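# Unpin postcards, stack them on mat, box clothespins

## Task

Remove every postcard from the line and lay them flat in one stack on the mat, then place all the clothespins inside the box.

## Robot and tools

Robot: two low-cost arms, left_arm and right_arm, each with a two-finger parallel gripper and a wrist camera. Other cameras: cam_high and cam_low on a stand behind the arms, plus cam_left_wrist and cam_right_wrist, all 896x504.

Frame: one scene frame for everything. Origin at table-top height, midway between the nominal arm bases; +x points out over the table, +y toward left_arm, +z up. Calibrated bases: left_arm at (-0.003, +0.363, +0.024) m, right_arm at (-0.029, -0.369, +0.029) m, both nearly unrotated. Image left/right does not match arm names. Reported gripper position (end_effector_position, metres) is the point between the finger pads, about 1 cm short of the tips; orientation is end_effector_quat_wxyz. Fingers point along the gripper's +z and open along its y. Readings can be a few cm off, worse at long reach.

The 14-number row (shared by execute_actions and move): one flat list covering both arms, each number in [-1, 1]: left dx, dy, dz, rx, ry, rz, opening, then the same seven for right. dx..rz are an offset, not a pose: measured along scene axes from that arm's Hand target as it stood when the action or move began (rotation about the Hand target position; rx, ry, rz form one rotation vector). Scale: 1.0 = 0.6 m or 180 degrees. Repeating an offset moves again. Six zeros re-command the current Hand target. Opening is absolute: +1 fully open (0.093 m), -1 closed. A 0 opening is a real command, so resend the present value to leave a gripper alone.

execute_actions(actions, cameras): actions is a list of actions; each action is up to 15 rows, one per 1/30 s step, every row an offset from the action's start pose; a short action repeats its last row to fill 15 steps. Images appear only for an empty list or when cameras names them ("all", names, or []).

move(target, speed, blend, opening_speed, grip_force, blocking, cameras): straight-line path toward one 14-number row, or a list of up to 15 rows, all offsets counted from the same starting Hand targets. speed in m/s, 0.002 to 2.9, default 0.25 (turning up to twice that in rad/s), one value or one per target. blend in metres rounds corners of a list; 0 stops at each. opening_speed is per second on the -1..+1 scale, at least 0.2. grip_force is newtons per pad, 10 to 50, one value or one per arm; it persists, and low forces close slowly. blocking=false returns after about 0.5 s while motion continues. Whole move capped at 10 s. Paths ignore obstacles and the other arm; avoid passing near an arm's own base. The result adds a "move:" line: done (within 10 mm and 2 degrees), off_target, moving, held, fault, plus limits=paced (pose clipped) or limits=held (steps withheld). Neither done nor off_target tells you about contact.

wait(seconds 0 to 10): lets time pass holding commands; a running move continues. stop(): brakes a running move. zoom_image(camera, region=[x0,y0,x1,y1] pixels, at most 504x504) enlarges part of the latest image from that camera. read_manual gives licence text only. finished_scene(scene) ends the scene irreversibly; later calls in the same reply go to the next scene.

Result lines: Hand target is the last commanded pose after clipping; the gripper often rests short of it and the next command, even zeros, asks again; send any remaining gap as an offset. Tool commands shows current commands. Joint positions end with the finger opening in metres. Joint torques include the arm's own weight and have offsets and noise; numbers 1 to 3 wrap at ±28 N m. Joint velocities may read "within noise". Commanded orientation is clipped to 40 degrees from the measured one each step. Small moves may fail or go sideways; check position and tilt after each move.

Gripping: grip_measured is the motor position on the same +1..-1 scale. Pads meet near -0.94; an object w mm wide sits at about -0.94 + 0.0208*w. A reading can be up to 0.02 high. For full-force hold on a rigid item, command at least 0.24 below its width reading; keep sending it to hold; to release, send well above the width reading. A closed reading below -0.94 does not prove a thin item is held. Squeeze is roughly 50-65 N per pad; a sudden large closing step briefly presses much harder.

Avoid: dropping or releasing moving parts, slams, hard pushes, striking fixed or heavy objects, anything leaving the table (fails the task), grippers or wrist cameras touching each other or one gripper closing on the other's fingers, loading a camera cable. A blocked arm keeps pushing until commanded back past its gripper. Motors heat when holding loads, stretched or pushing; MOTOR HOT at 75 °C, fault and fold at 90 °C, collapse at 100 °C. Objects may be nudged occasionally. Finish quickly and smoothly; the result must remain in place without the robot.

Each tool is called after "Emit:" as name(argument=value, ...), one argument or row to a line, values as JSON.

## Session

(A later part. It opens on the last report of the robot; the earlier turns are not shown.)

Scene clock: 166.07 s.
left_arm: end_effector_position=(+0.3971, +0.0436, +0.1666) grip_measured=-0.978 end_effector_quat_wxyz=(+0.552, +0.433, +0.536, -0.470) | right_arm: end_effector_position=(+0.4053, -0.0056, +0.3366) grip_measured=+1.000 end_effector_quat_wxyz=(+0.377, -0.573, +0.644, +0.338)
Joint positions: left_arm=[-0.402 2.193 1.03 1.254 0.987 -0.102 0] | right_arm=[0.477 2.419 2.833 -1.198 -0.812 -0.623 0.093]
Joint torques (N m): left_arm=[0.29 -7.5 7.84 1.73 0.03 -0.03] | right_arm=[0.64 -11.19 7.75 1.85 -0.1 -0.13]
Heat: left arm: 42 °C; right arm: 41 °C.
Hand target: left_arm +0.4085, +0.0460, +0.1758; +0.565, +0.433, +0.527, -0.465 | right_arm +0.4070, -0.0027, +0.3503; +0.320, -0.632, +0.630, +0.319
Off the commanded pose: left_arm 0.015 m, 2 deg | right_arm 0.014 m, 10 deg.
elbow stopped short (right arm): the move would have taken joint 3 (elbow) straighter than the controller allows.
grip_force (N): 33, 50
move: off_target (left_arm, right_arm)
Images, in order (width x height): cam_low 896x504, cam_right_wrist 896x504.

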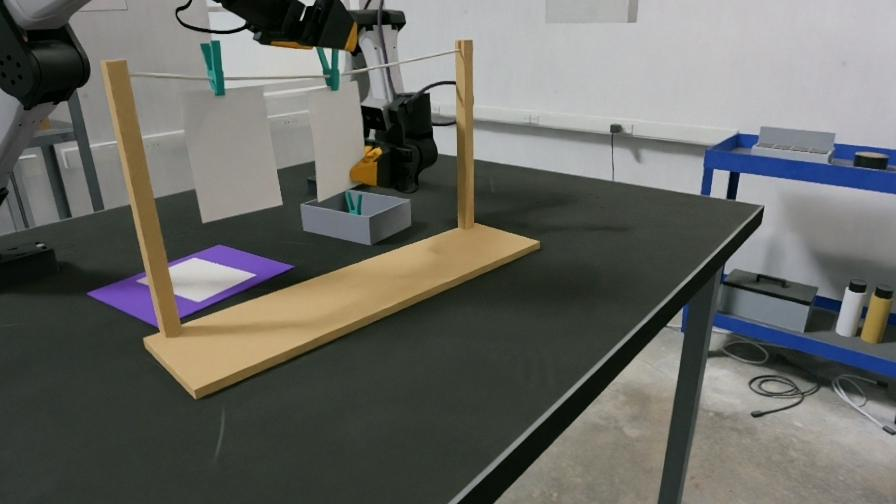

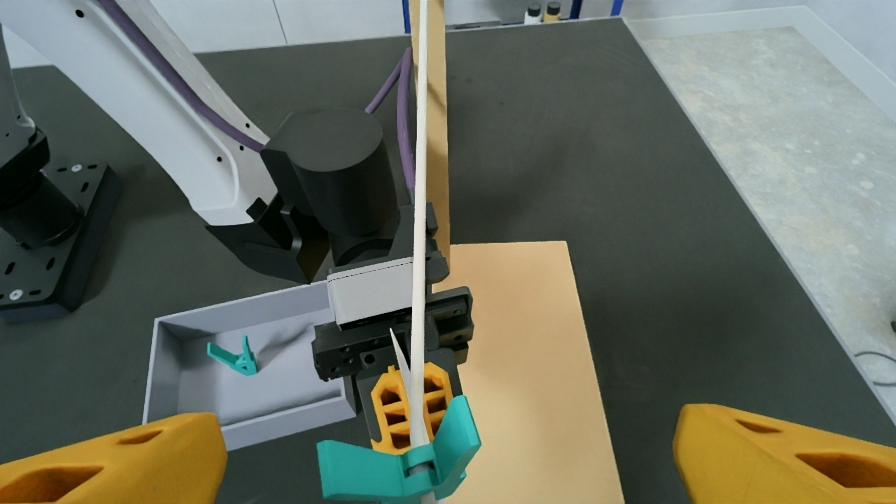

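Emit:
move(
  target=[
    [0,0.0,0.0,0,0,0,-1,-0.015,0.005,-0.012,0,0,0.0,1],
    [0,0.0,0.0,0,0,0,-1,-0.015,0.005,-0.012,0,0,0.0,0.2],
    [0,0.0,0.0,0,0,0,-1,-0.015,0.005,-0.012,0,0,0.0,-0.2],
  ],
  speed=0.08,
  cameras=["cam_right_wrist","cam_low"],
)

Scene clock: 171.07 s.
left_arm: end_effector_position=(+0.3968, +0.0436, +0.1666) grip_measured=-0.978 end_effector_quat_wxyz=(+0.551, +0.434, +0.535, -0.470) | right_arm: end_effector_position=(+0.4032, -0.0022, +0.3358) grip_measured=-0.198 end_effector_quat_wxyz=(-0.381, +0.584, -0.636, -0.331)
Joint positions: left_arm=[-0.402 2.193 1.03 1.254 0.989 -0.102 0] | right_arm=[0.487 2.419 2.833 -1.198 -0.802 -0.649 0.036]
Joint torques (N m): left_arm=[0.28 -7.47 7.82 1.72 0.03 -0.02] | right_arm=[0.64 -11.08 7.73 1.45 -0.1 -0.12]
Heat: left arm: 42 °C; right arm: 40 °C.
Hand target: left_arm +0.4085, +0.0460, +0.1758; +0.565, +0.433, +0.527, -0.465 | right_arm +0.3980, +0.0003, +0.3431; -0.320, +0.632, -0.630, -0.319
Off the commanded pose: left_arm 0.015 m, 2 deg | right_arm 0.009 m, 9 deg.
elbow stopped short (right arm): the move would have taken joint 3 (elbow) straighter than the controller allows.
grip_force (N): 33, 50
move: off_target (left_arm, right_arm); target 2's new opening was sent with right_arm's hand 0.009 m and 9 deg from that target; target 3's new opening was sent with right_arm's hand 0.009 m and 9 deg from that target
Images, in order (width x height): cam_low 896x504, cam_right_wrist 896x504.

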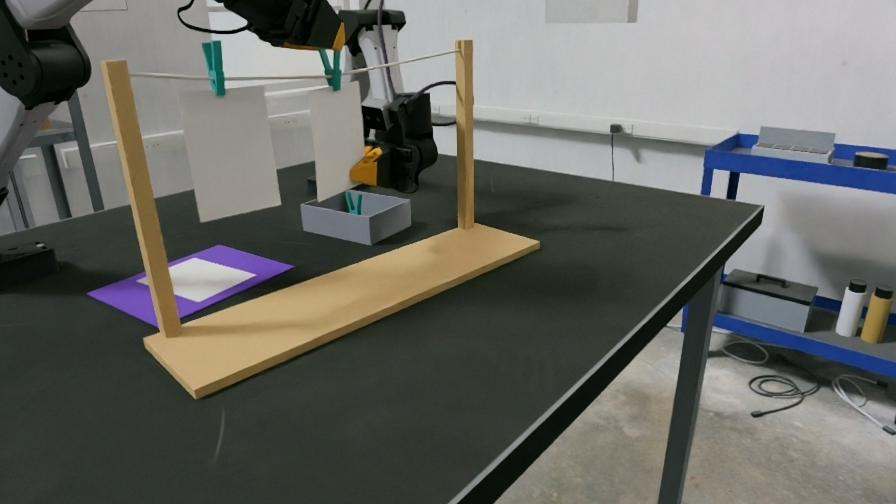

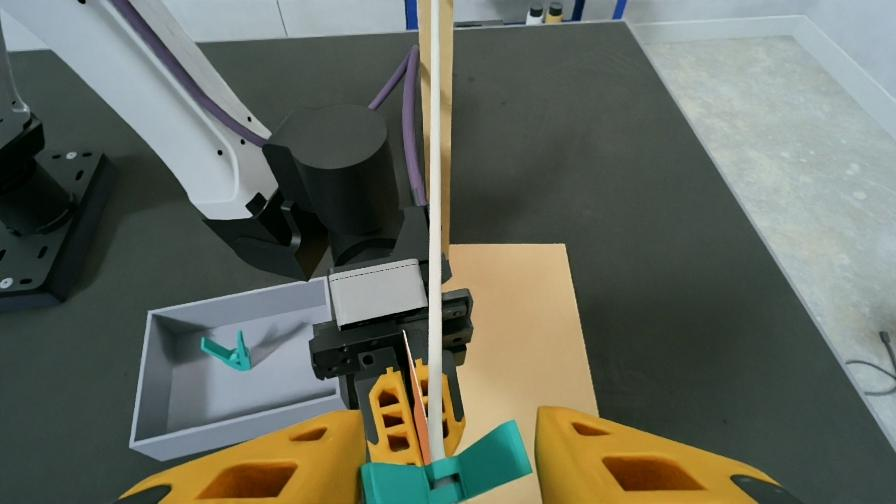

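Emit:
move(
  target=[
    [0,0.0,0.0,0,0,0,-1,-0.003,0.0,-0.014,0,0,0.0,-0.2],
    [0,0.0,0.0,0,0,0,-1,-0.003,0.0,-0.014,0,0,0.0,-0.5],
  ],
  speed=0.08,
  cameras=["cam_right_wrist","cam_low"],
)

Scene clock: 173.67 s.
left_arm: end_effector_position=(+0.3968, +0.0436, +0.1666) grip_measured=-0.978 end_effector_quat_wxyz=(+0.551, +0.434, +0.535, -0.470) | right_arm: end_effector_position=(+0.4024, -0.0026, +0.3295) grip_measured=-0.495 end_effector_quat_wxyz=(-0.374, +0.590, -0.635, -0.330)
Joint positions: left_arm=[-0.402 2.193 1.03 1.254 0.989 -0.102 0] | right_arm=[0.487 2.427 2.833 -1.215 -0.802 -0.672 0.021]
Joint torques (N m): left_arm=[0.35 -7.46 7.84 1.72 0.03 -0.02] | right_arm=[0.84 -11.04 7.66 1.33 -0.1 -0.13]
Heat: left arm: 42 °C; right arm: 40 °C.
Hand target: left_arm +0.4085, +0.0460, +0.1758; +0.565, +0.433, +0.527, -0.465 | right_arm +0.3962, +0.0003, +0.3347; -0.320, +0.632, -0.630, -0.319
Off the commanded pose: left_arm 0.015 m, 2 deg | right_arm 0.009 m, 8 deg.
elbow stopped short (right arm): the move would have taken joint 3 (elbow) straighter than the controller allows.
grip_force (N): 33, 50
move: off_target (left_arm, right_arm); target 2's new opening was sent with right_arm's hand 0.009 m and 8 deg from that target
Images, in order (width x height): cam_low 896x504, cam_right_wrist 896x504.

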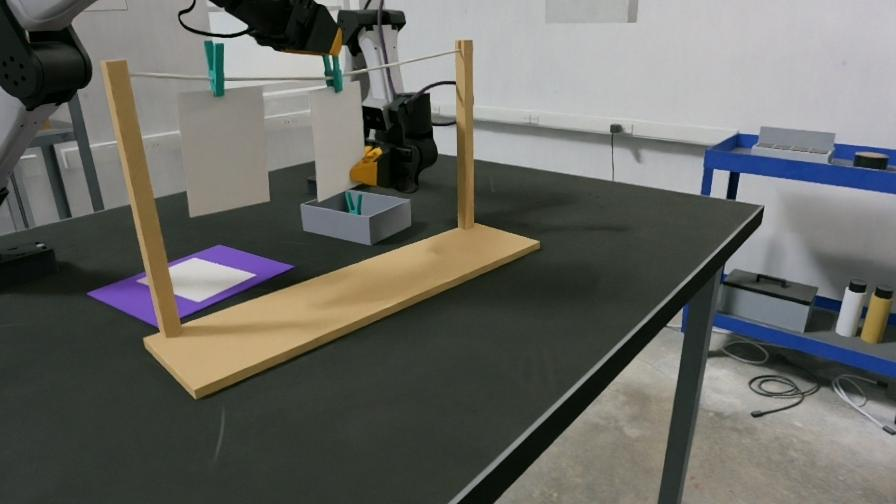

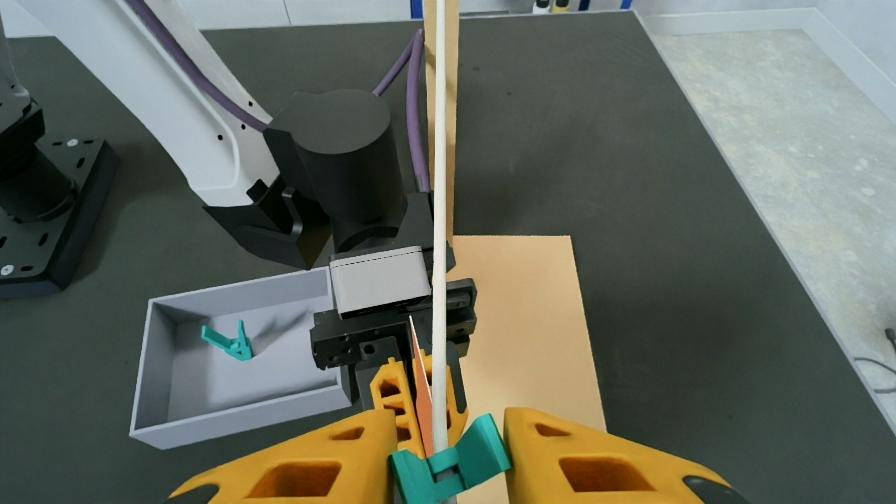

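Emit:
move(
  target=[0,0.0,0.0,0,0,0,-1,0,0.0,0,0,0,0.0,-0.8],
  speed=0.08,
  cameras=["cam_right_wrist","cam_low"],
)

Scene clock: 174.53 s.
left_arm: end_effector_position=(+0.3968, +0.0436, +0.1666) grip_measured=-0.978 end_effector_quat_wxyz=(+0.551, +0.434, +0.535, -0.470) | right_arm: end_effector_position=(+0.4024, -0.0026, +0.3295) grip_measured=-0.755 end_effector_quat_wxyz=(-0.374, +0.590, -0.635, -0.330)
Joint positions: left_arm=[-0.402 2.193 1.03 1.254 0.989 -0.102 0] | right_arm=[0.487 2.427 2.833 -1.215 -0.802 -0.672 0.009]
Joint torques (N m): left_arm=[0.35 -7.49 7.86 1.73 0.01 -0.02] | right_arm=[0.77 -11 7.73 1.33 -0.11 -0.12]
Heat: left arm: 42 °C; right arm: 41 °C.
Hand target: left_arm +0.4085, +0.0460, +0.1758; +0.565, +0.433, +0.527, -0.465 | right_arm +0.3962, +0.0003, +0.3347; -0.320, +0.632, -0.630, -0.319
Off the commanded pose: left_arm 0.015 m, 2 deg | right_arm 0.009 m, 8 deg.
elbow stopped short (right arm): the move would have taken joint 3 (elbow) straighter than the controller allows.
grip_force (N): 33, 50
move: off_target (left_arm, right_arm)
Images, in order (width x height): cam_low 896x504, cam_right_wrist 896x504.

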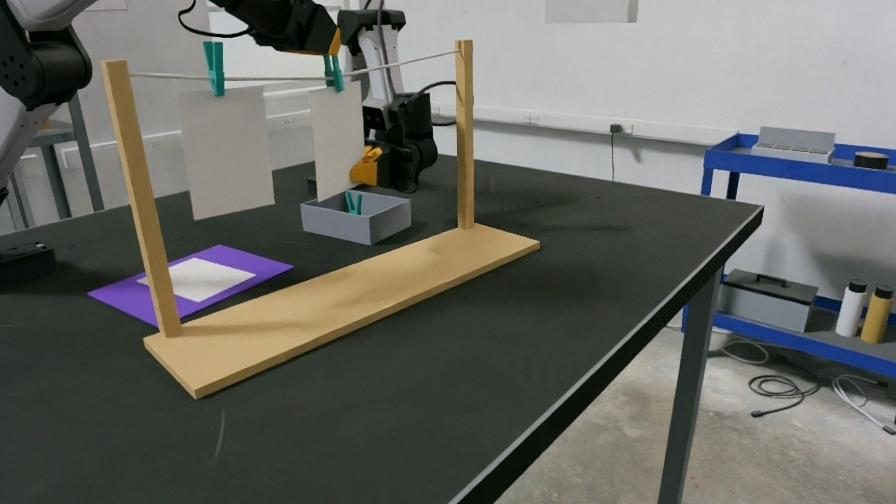

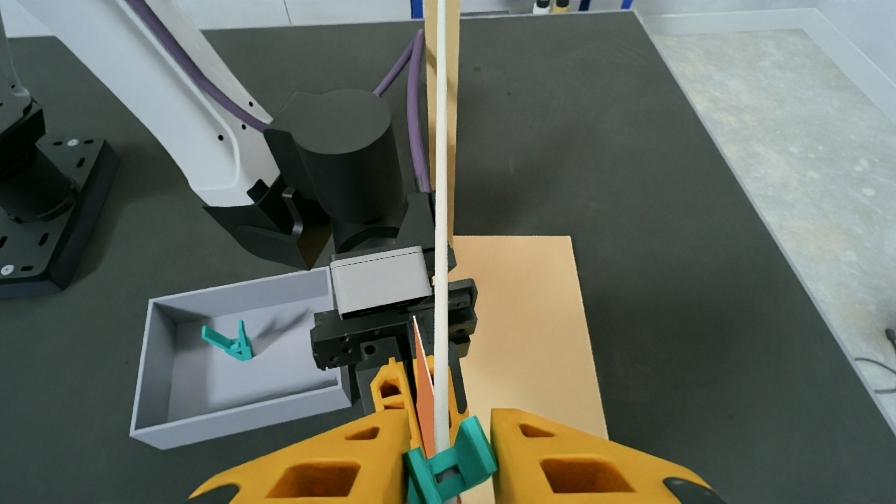

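Emit:
move(
  target=[0,0.0,0.0,0,0,0,-1,0,0.0,0,0,0,0.0,-0.88],
  speed=0.08,
  cameras=["cam_right_wrist"],
)

Emit:
zoom_image(
  camera="cam_right_wrist",
  region=[320, 340, 580, 504],
)

Scene clock: 175.50 s.
left_arm: end_effector_position=(+0.3968, +0.0436, +0.1666) grip_measured=-0.978 end_effector_quat_wxyz=(+0.551, +0.434, +0.535, -0.470) | right_arm: end_effector_position=(+0.4024, -0.0026, +0.3295) grip_measured=-0.755 end_effector_quat_wxyz=(-0.374, +0.590, -0.635, -0.330)
Joint positions: left_arm=[-0.402 2.193 1.03 1.254 0.989 -0.102 0] | right_arm=[0.487 2.427 2.833 -1.215 -0.802 -0.672 0.009]
Joint torques (N m): left_arm=[0.36 -7.47 7.83 1.73 0.01 -0.02] | right_arm=[0.76 -11.03 7.69 1.33 -0.11 -0.13]
Heat: left arm: 42 °C; right arm: 41 °C.
Hand target: left_arm +0.4085, +0.0460, +0.1758; +0.565, +0.433, +0.527, -0.465 | right_arm +0.3962, +0.0003, +0.3347; -0.320, +0.632, -0.630, -0.319
Off the commanded pose: left_arm 0.015 m, 2 deg | right_arm 0.009 m, 8 deg.
elbow stopped short (right arm): the move would have taken joint 3 (elbow) straighter than the controller allows.
grip_force (N): 33, 50
move: off_target (left_arm, right_arm)
Images, in order (width x height): cam_right_wrist 896x504.

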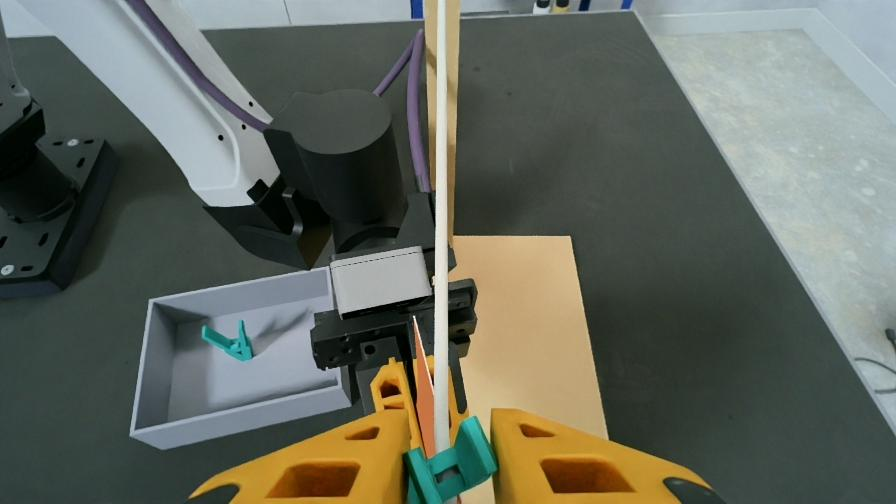

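Scaled by 1.938 from the camera's 896x504 image, which has a finer 1280x720 frame.

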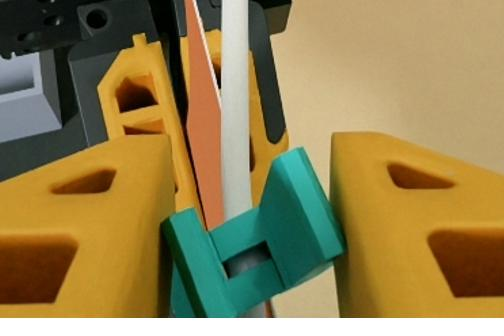

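Emit:
move(
  target=[0,0.0,0.0,0,0,0,-1,0,0.0,0.035,0,0,0.0,-0.88],
  speed=0.06,
  cameras=["cam_right_wrist","cam_low","cam_left_wrist"],
)

Emit:
zoom_image(
  camera="cam_right_wrist",
  region=[320, 340, 580, 504],
)

Scene clock: 178.77 s.
left_arm: end_effector_position=(+0.3968, +0.0436, +0.1666) grip_measured=-0.978 end_effector_quat_wxyz=(+0.551, +0.434, +0.535, -0.470) | right_arm: end_effector_position=(+0.4026, -0.0027, +0.3293) grip_measured=-0.755 end_effector_quat_wxyz=(+0.371, -0.585, +0.640, +0.332)
Joint positions: left_arm=[-0.402 2.193 1.03 1.254 0.989 -0.102 0] | right_arm=[0.487 2.427 2.833 -1.215 -0.801 -0.655 0.009]
Joint torques (N m): left_arm=[0.35 -7.49 7.83 1.73 0.02 -0.03] | right_arm=[0.76 -13.5 7.72 1.73 -0.1 0.15]
Heat: left arm: 42 °C; right arm: 41 °C.
Hand target: left_arm +0.4085, +0.0460, +0.1758; +0.565, +0.433, +0.527, -0.465 | right_arm +0.3962, +0.0003, +0.3557; +0.320, -0.632, +0.630, +0.319
Off the commanded pose: left_arm 0.015 m, 2 deg | right_arm 0.027 m, 8 deg.
elbow stopped short (right arm): the move would have taken joint 3 (elbow) straighter than the controller allows.
grip_force (N): 33, 50
move: off_target (left_arm, right_arm)
Images, in order (width x height): cam_low 896x504, cam_left_wrist 896x504, cam_right_wrist 896x504.

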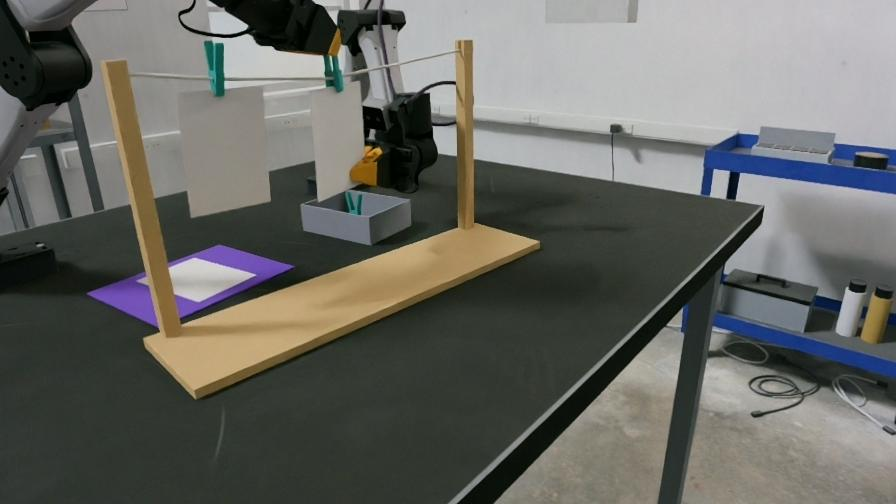

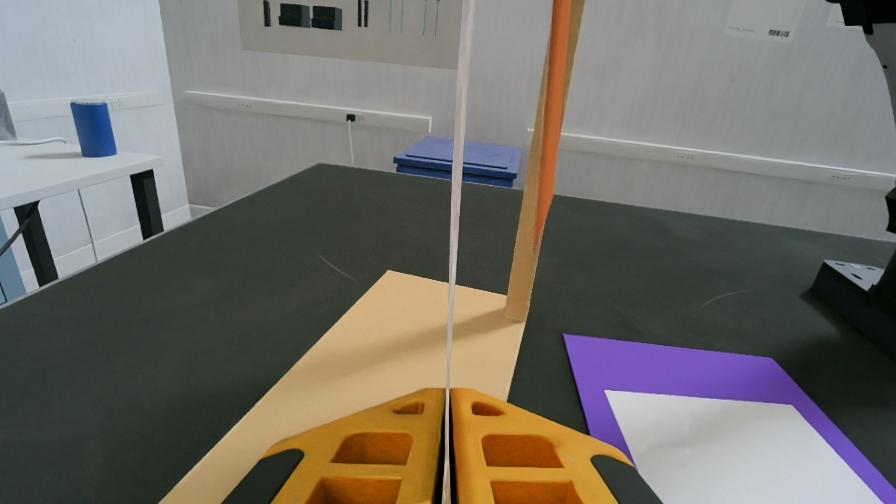

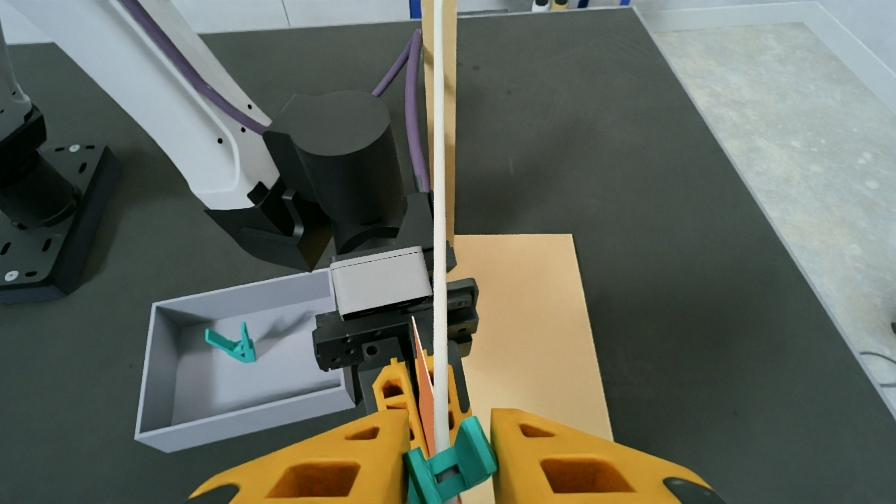

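Scaled by 1.938 from the camera's 896x504 image, which has a finer 1280x720 frame.

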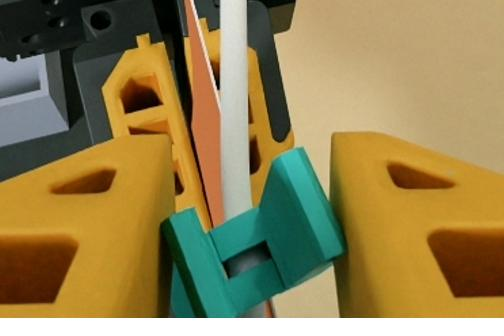

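Emit:
move(
  target=[
    [0,0.0,0.0,0,0,0,-1,0,0.0,-0.035,0,0,0.0,-0.88],
    [0,0.0,0.0,0,0,0,-1,0,0.0,-0.035,0,0,0.0,-0.1],
    [0,0.0,0.0,0,0,0,-1,-0.006,0.0,-0.035,-0.0086,-0.086,0.05,-0.1],
  ],
  speed=0.08,
  cameras=["cam_right_wrist","cam_low"],
)

Emit:
zoom_image(
  camera="cam_right_wrist",
  region=[280, 340, 580, 504],
)

Scene clock: 185.13 s.
left_arm: end_effector_position=(+0.3968, +0.0436, +0.1666) grip_measured=-0.978 end_effector_quat_wxyz=(+0.551, +0.434, +0.535, -0.470) | right_arm: end_effector_position=(+0.4004, -0.0002, +0.3223) grip_measured=-0.102 end_effector_quat_wxyz=(-0.409, +0.686, -0.547, -0.252)
Joint positions: left_arm=[-0.402 2.193 1.03 1.254 0.989 -0.102 0] | right_arm=[0.503 2.427 2.833 -1.235 -0.75 -0.985 0.04]
Joint torques (N m): left_arm=[0.32 -7.49 7.83 1.72 0.02 -0.03] | right_arm=[0.61 -12.11 7.71 1.31 -0.11 -0.12]
Heat: left arm: 42 °C; right arm: 42 °C.
Hand target: left_arm +0.4085, +0.0460, +0.1758; +0.565, +0.433, +0.527, -0.465 | right_arm +0.3926, +0.0003, +0.3347; -0.367, +0.720, -0.534, -0.247
Off the commanded pose: left_arm 0.015 m, 2 deg | right_arm 0.015 m, 6 deg.
elbow stopped short (right arm): the move would have taken joint 3 (elbow) straighter than the controller allows.
grip_force (N): 33, 50
move: off_target (left_arm, right_arm); target 2's new opening was sent with right_arm's hand 0.009 m and 8 deg from that target
Images, in order (width x height): cam_low 896x504, cam_right_wrist 896x504.

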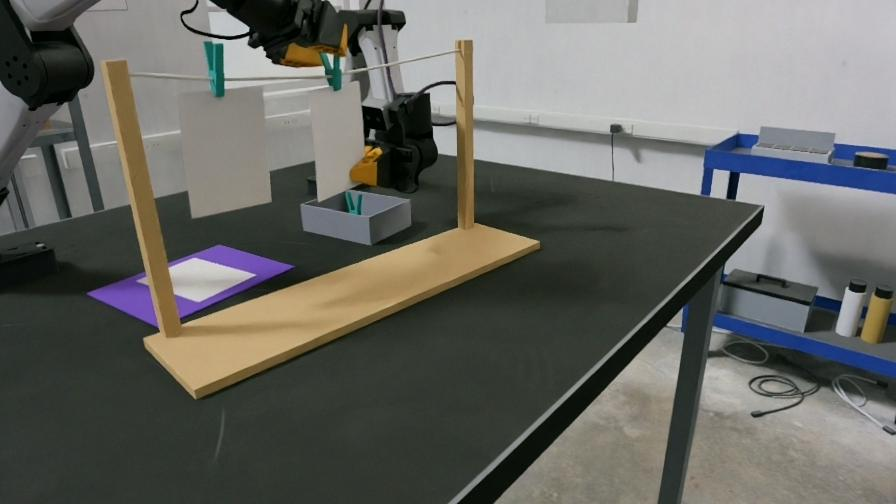

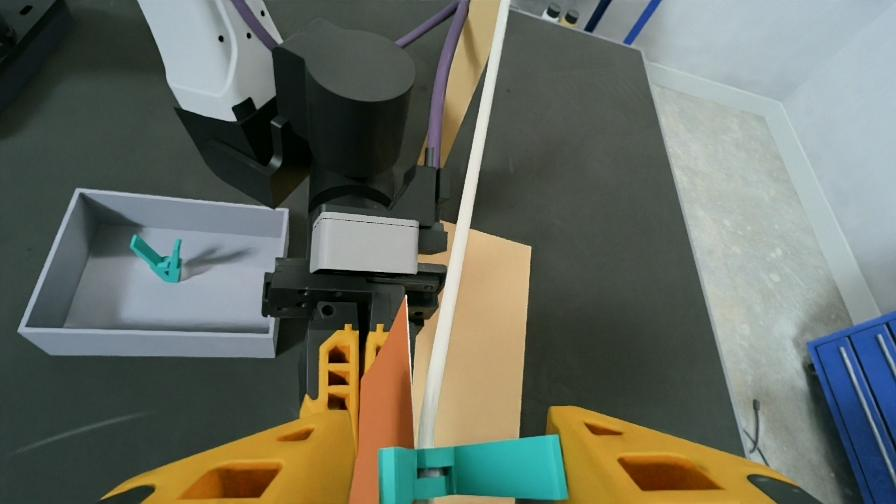

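Scaled by 1.680 from the camera's 896x504 image, which has a finer 1280x720 frame.

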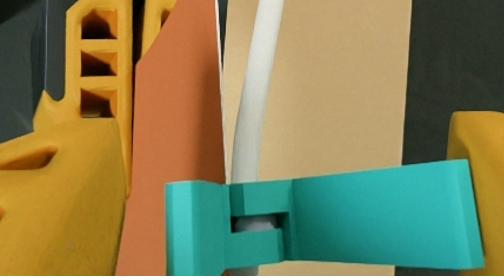

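Emit:
move(
  target=[
    [0,0.0,0.0,0,0,0,-1,0.0,0.004,0.014,0,0,0.0,-0.2],
    [0,0.0,0.0,0,0,0,-1,0.0,0.004,0.014,0,0,0.0,-0.5],
    [0,0.0,0.0,0,0,0,-1,0.0,0.004,0.014,0,0,0.0,-0.8],
  ],
  speed=0.08,
  cameras=["cam_right_wrist","cam_low","cam_left_wrist"],
)

Emit:
zoom_image(
  camera="cam_right_wrist",
  region=[280, 340, 580, 504],
)

Scene clock: 191.13 s.
left_arm: end_effector_position=(+0.3968, +0.0436, +0.1666) grip_measured=-0.978 end_effector_quat_wxyz=(+0.551, +0.434, +0.535, -0.470) | right_arm: end_effector_position=(+0.3993, +0.0015, +0.3219) grip_measured=-0.760 end_effector_quat_wxyz=(-0.408, +0.688, -0.546, -0.250)
Joint positions: left_arm=[-0.402 2.193 1.03 1.254 0.989 -0.102 0] | right_arm=[0.508 2.427 2.833 -1.235 -0.746 -0.988 0.009]
Joint torques (N m): left_arm=[0.31 -7.51 7.8 1.73 0.02 -0.03] | right_arm=[0.66 -13.01 7.69 1.55 -0.11 0.09]
Heat: left arm: 42 °C; right arm: 43 °C.
Hand target: left_arm +0.4085, +0.0460, +0.1758; +0.565, +0.433, +0.527, -0.465 | right_arm +0.3926, +0.0027, +0.3431; -0.367, +0.720, -0.534, -0.247
Off the commanded pose: left_arm 0.015 m, 2 deg | right_arm 0.022 m, 6 deg.
elbow stopped short (right arm): the move would have taken joint 3 (elbow) straighter than the controller allows.
grip_force (N): 33, 50
move: off_target (left_arm, right_arm); target 2's new opening was sent with right_arm's hand 0.022 m and 6 deg from that target; target 3's new opening was sent with right_arm's hand 0.022 m and 6 deg from that target
Images, in order (width x height): cam_low 896x504, cam_left_wrist 896x504, cam_right_wrist 896x504.

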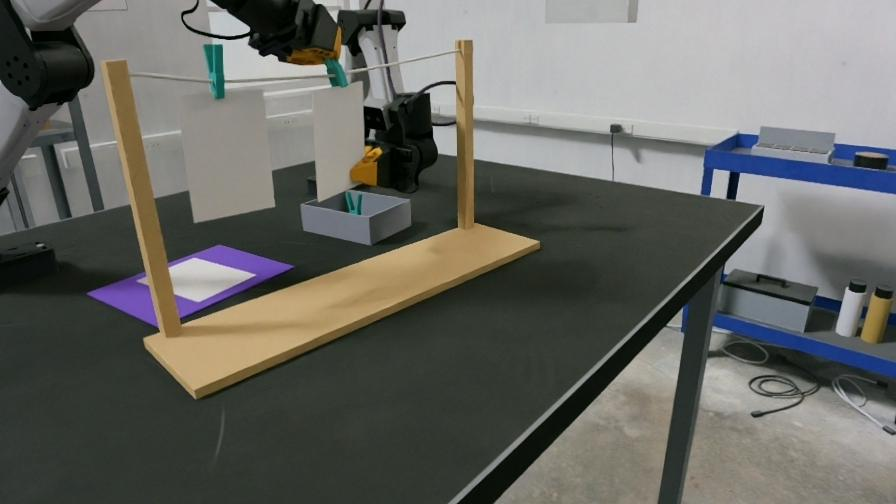

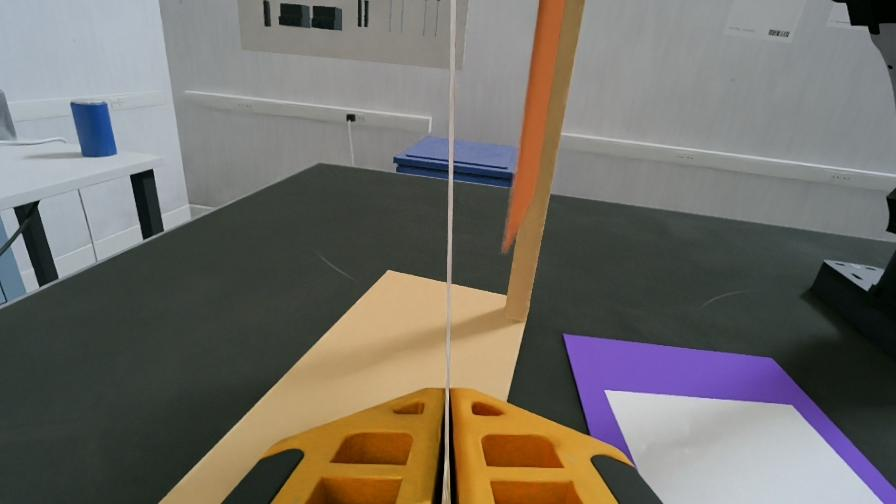

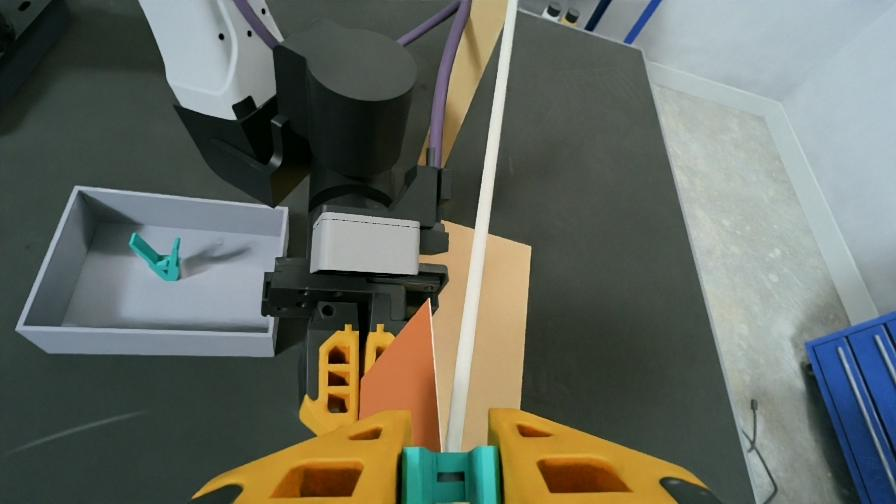

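Scaled by 1.680 from the camera's 896x504 image, which has a finer 1280x720 frame.

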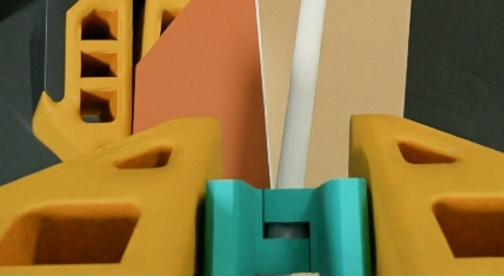

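Emit:
move(
  target=[0,0.0,0.0,0,0,0,-1,0.0,0.0,0.04,0,0,0.0,-0.85],
  speed=0.06,
  cameras=["cam_right_wrist","cam_low","cam_left_wrist"],
)

Emit:
zoom_image(
  camera="cam_right_wrist",
  region=[280, 340, 580, 504],
)

Scene clock: 193.10 s.
left_arm: end_effector_position=(+0.3968, +0.0436, +0.1666) grip_measured=-0.978 end_effector_quat_wxyz=(+0.551, +0.434, +0.535, -0.470) | right_arm: end_effector_position=(+0.3993, +0.0015, +0.3219) grip_measured=-0.760 end_effector_quat_wxyz=(-0.404, +0.678, -0.557, -0.257)
Joint positions: left_arm=[-0.402 2.193 1.03 1.254 0.989 -0.102 0] | right_arm=[0.508 2.427 2.833 -1.235 -0.746 -0.954 0.009]
Joint torques (N m): left_arm=[0.34 -7.43 7.87 1.72 0.01 0] | right_arm=[0.64 -15.8 7.71 1.92 -0.1 0.17]
Heat: left arm: 42 °C; right arm: 44 °C.
Hand target: left_arm +0.4085, +0.0460, +0.1758; +0.565, +0.433, +0.527, -0.465 | right_arm +0.3926, +0.0027, +0.3671; -0.367, +0.720, -0.534, -0.247
Off the commanded pose: left_arm 0.015 m, 2 deg | right_arm 0.046 m, 7 deg.
elbow stopped short (right arm): the move would have taken joint 3 (elbow) straighter than the controller allows.
grip_force (N): 33, 50
move: off_target (left_arm, right_arm)
Images, in order (width x height): cam_low 896x504, cam_left_wrist 896x504, cam_right_wrist 896x504.

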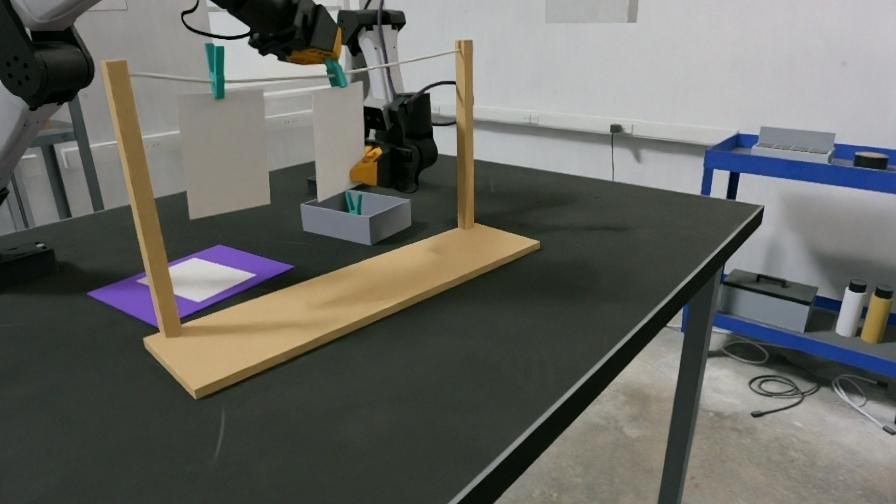

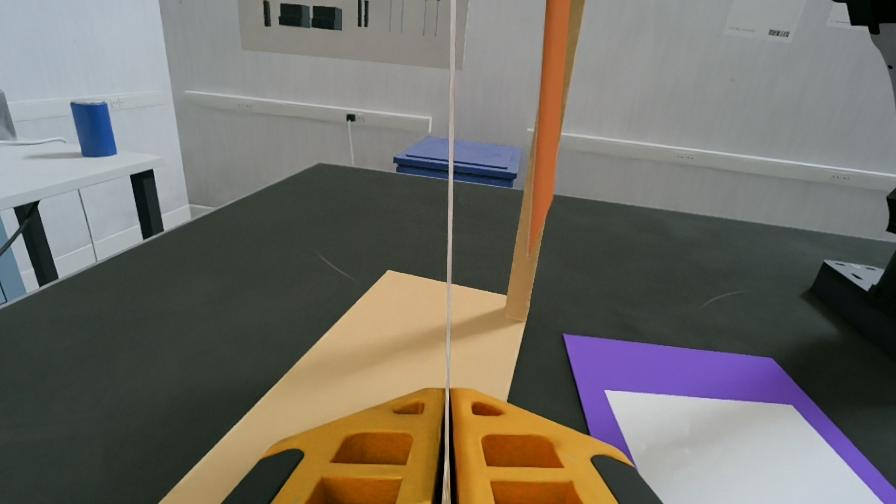

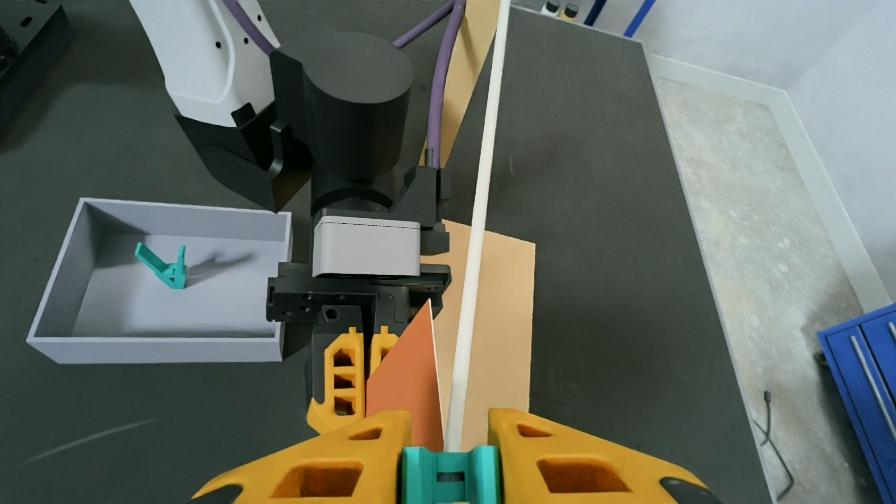

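Scaled by 1.680 from the camera's 896x504 image, which has a finer 1280x720 frame.

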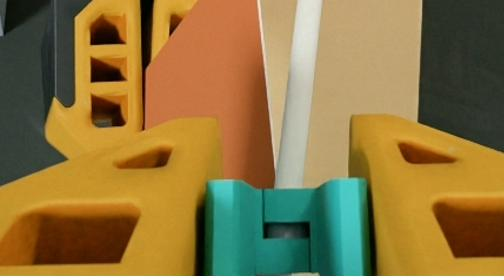

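Emit:
move(
  target=[0,0.0,0.0,0,0,0,-1,-0.015,-0.012,0.05,0,0,0.0,-0.85],
  speed=0.06,
  cameras=["cam_right_wrist","cam_low"],
)

Scene clock: 195.77 s.
left_arm: end_effector_position=(+0.3968, +0.0436, +0.1666) grip_measured=-0.978 end_effector_quat_wxyz=(+0.551, +0.434, +0.535, -0.470) | right_arm: end_effector_position=(+0.3897, -0.0039, +0.3520) grip_measured=-0.760 end_effector_quat_wxyz=(-0.422, +0.668, -0.557, -0.256)
Joint positions: left_arm=[-0.402 2.193 1.03 1.254 0.989 -0.102 0] | right_arm=[0.508 2.37 2.833 -1.235 -0.746 -0.915 0.009]
Joint torques (N m): left_arm=[0.32 -7.53 7.79 1.73 0.02 -0.03] | right_arm=[0.28 -15.06 7.6 2.06 -0.15 0.17]
Heat: left arm: 42 °C; right arm: 45 °C.
Hand target: left_arm +0.4085, +0.0460, +0.1758; +0.565, +0.433, +0.527, -0.465 | right_arm +0.3836, -0.0045, +0.3971; -0.367, +0.720, -0.534, -0.247
Off the commanded pose: left_arm 0.015 m, 2 deg | right_arm 0.046 m, 9 deg.
elbow stopped short (right arm): the move would have taken joint 3 (elbow) straighter than the controller allows.
grip_force (N): 33, 50
move: off_target (left_arm, right_arm)
Images, in order (width x height): cam_low 896x504, cam_right_wrist 896x504.

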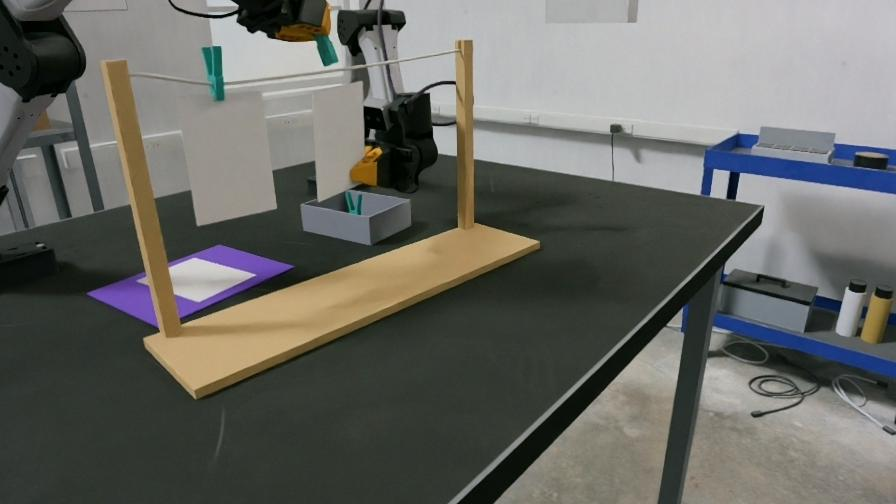

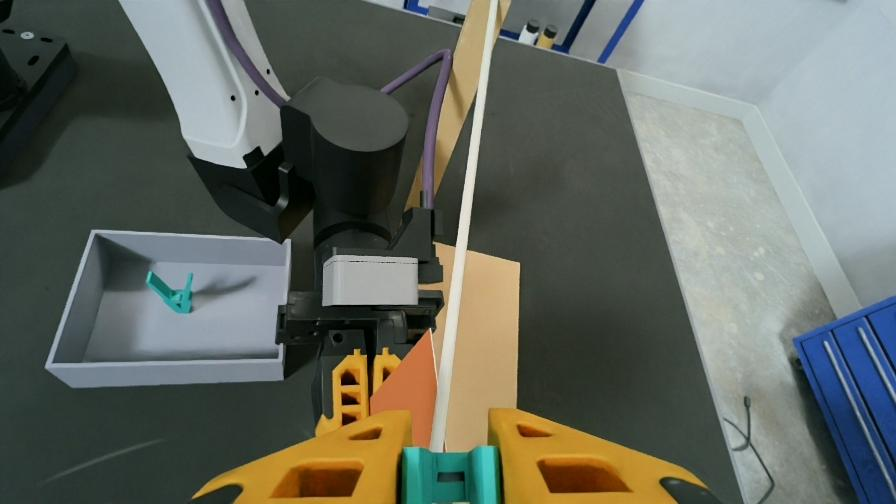

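Emit:
move(
  target=[
    [0,0,0,0,0,0,-1,-0.02,-0.02,0.06,0,0,0.0,-0.85],
    [0,0,-0.02,0,0,0,-1,-0.14,0.0,0.06,0,0,0.0,-0.85],
    [0,0,-0.02,0,0,0,-1,-0.16,0.19,-0.2,0,0,0.0,-0.85],
  ],
  speed=0.2,
  blend=[0.02,0.04,0],
  cameras=["all"],
)

Scene clock: 199.60 s.
left_arm: end_effector_position=(+0.3975, +0.0433, +0.1499) grip_measured=-0.978 end_effector_quat_wxyz=(+0.539, +0.430, +0.548, -0.474) | right_arm: end_effector_position=(+0.2816, +0.1076, +0.2501) grip_measured=-0.761 end_effector_quat_wxyz=(-0.326, +0.732, -0.542, -0.255)
Joint positions: left_arm=[-0.402 2.228 1.03 1.254 0.989 -0.102 0] | right_arm=[0.838 2.214 2.229 -0.892 -0.543 -0.826 0.009]
Joint torques (N m): left_arm=[0.28 -7.51 7.5 2.09 0.05 0.01] | right_arm=[0.24 -14.22 5.09 2.23 -0.07 0.16]
Heat: left arm: 42 °C; right arm: 46 °C.
Hand target: left_arm +0.4085, +0.0460, +0.1638; +0.565, +0.433, +0.527, -0.465 | right_arm +0.2876, +0.1095, +0.2771; -0.367, +0.720, -0.534, -0.247
Off the commanded pose: left_arm 0.018 m, 4 deg | right_arm 0.028 m, 5 deg.
elbow stopped short (right arm): the move would have taken joint 3 (elbow) straighter than the controller allows.
grip_force (N): 33, 50
move: off_target (left_arm, right_arm); blend cut to 0.0365 m at target 2

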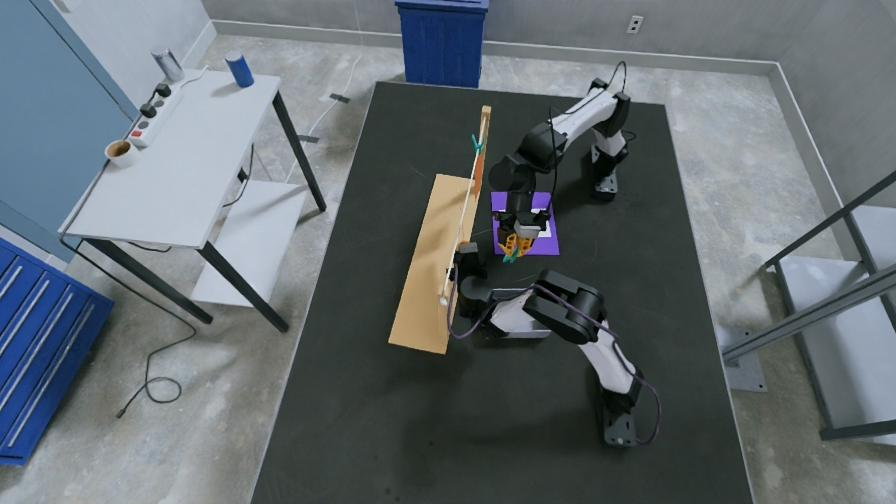

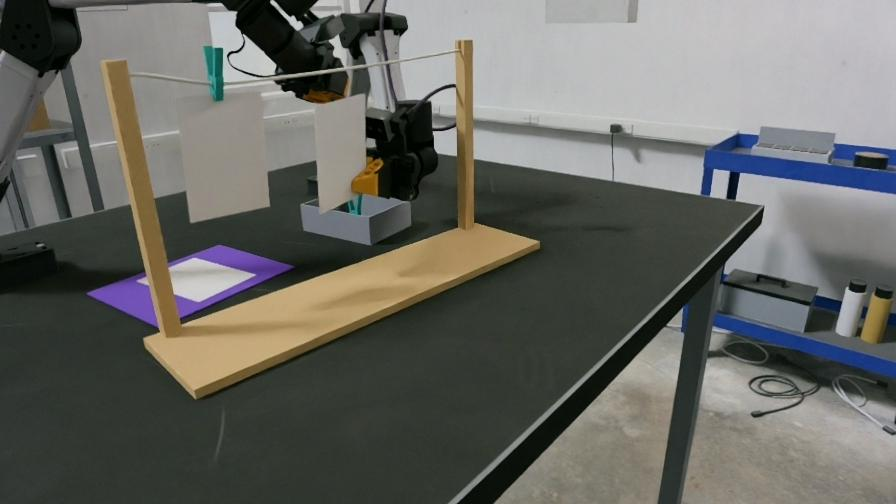

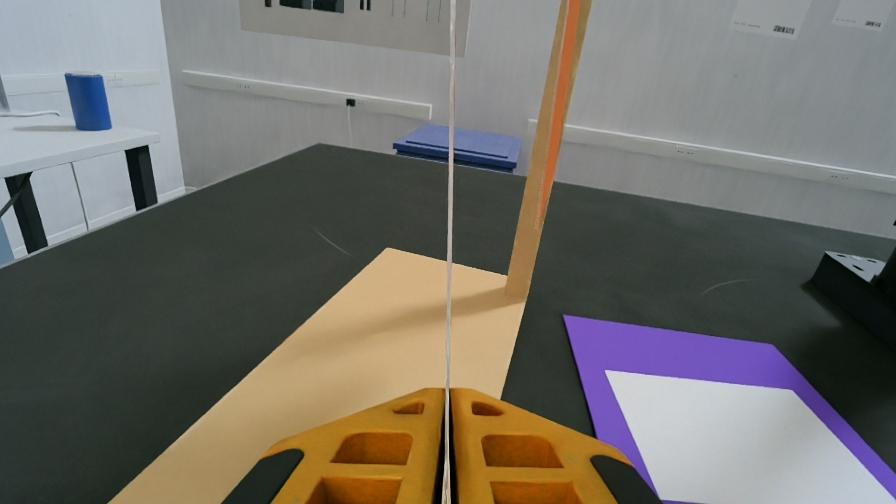

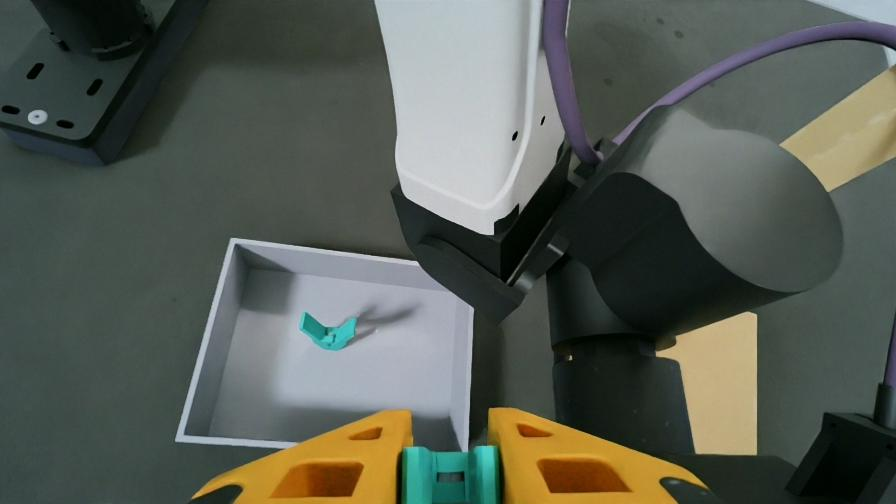

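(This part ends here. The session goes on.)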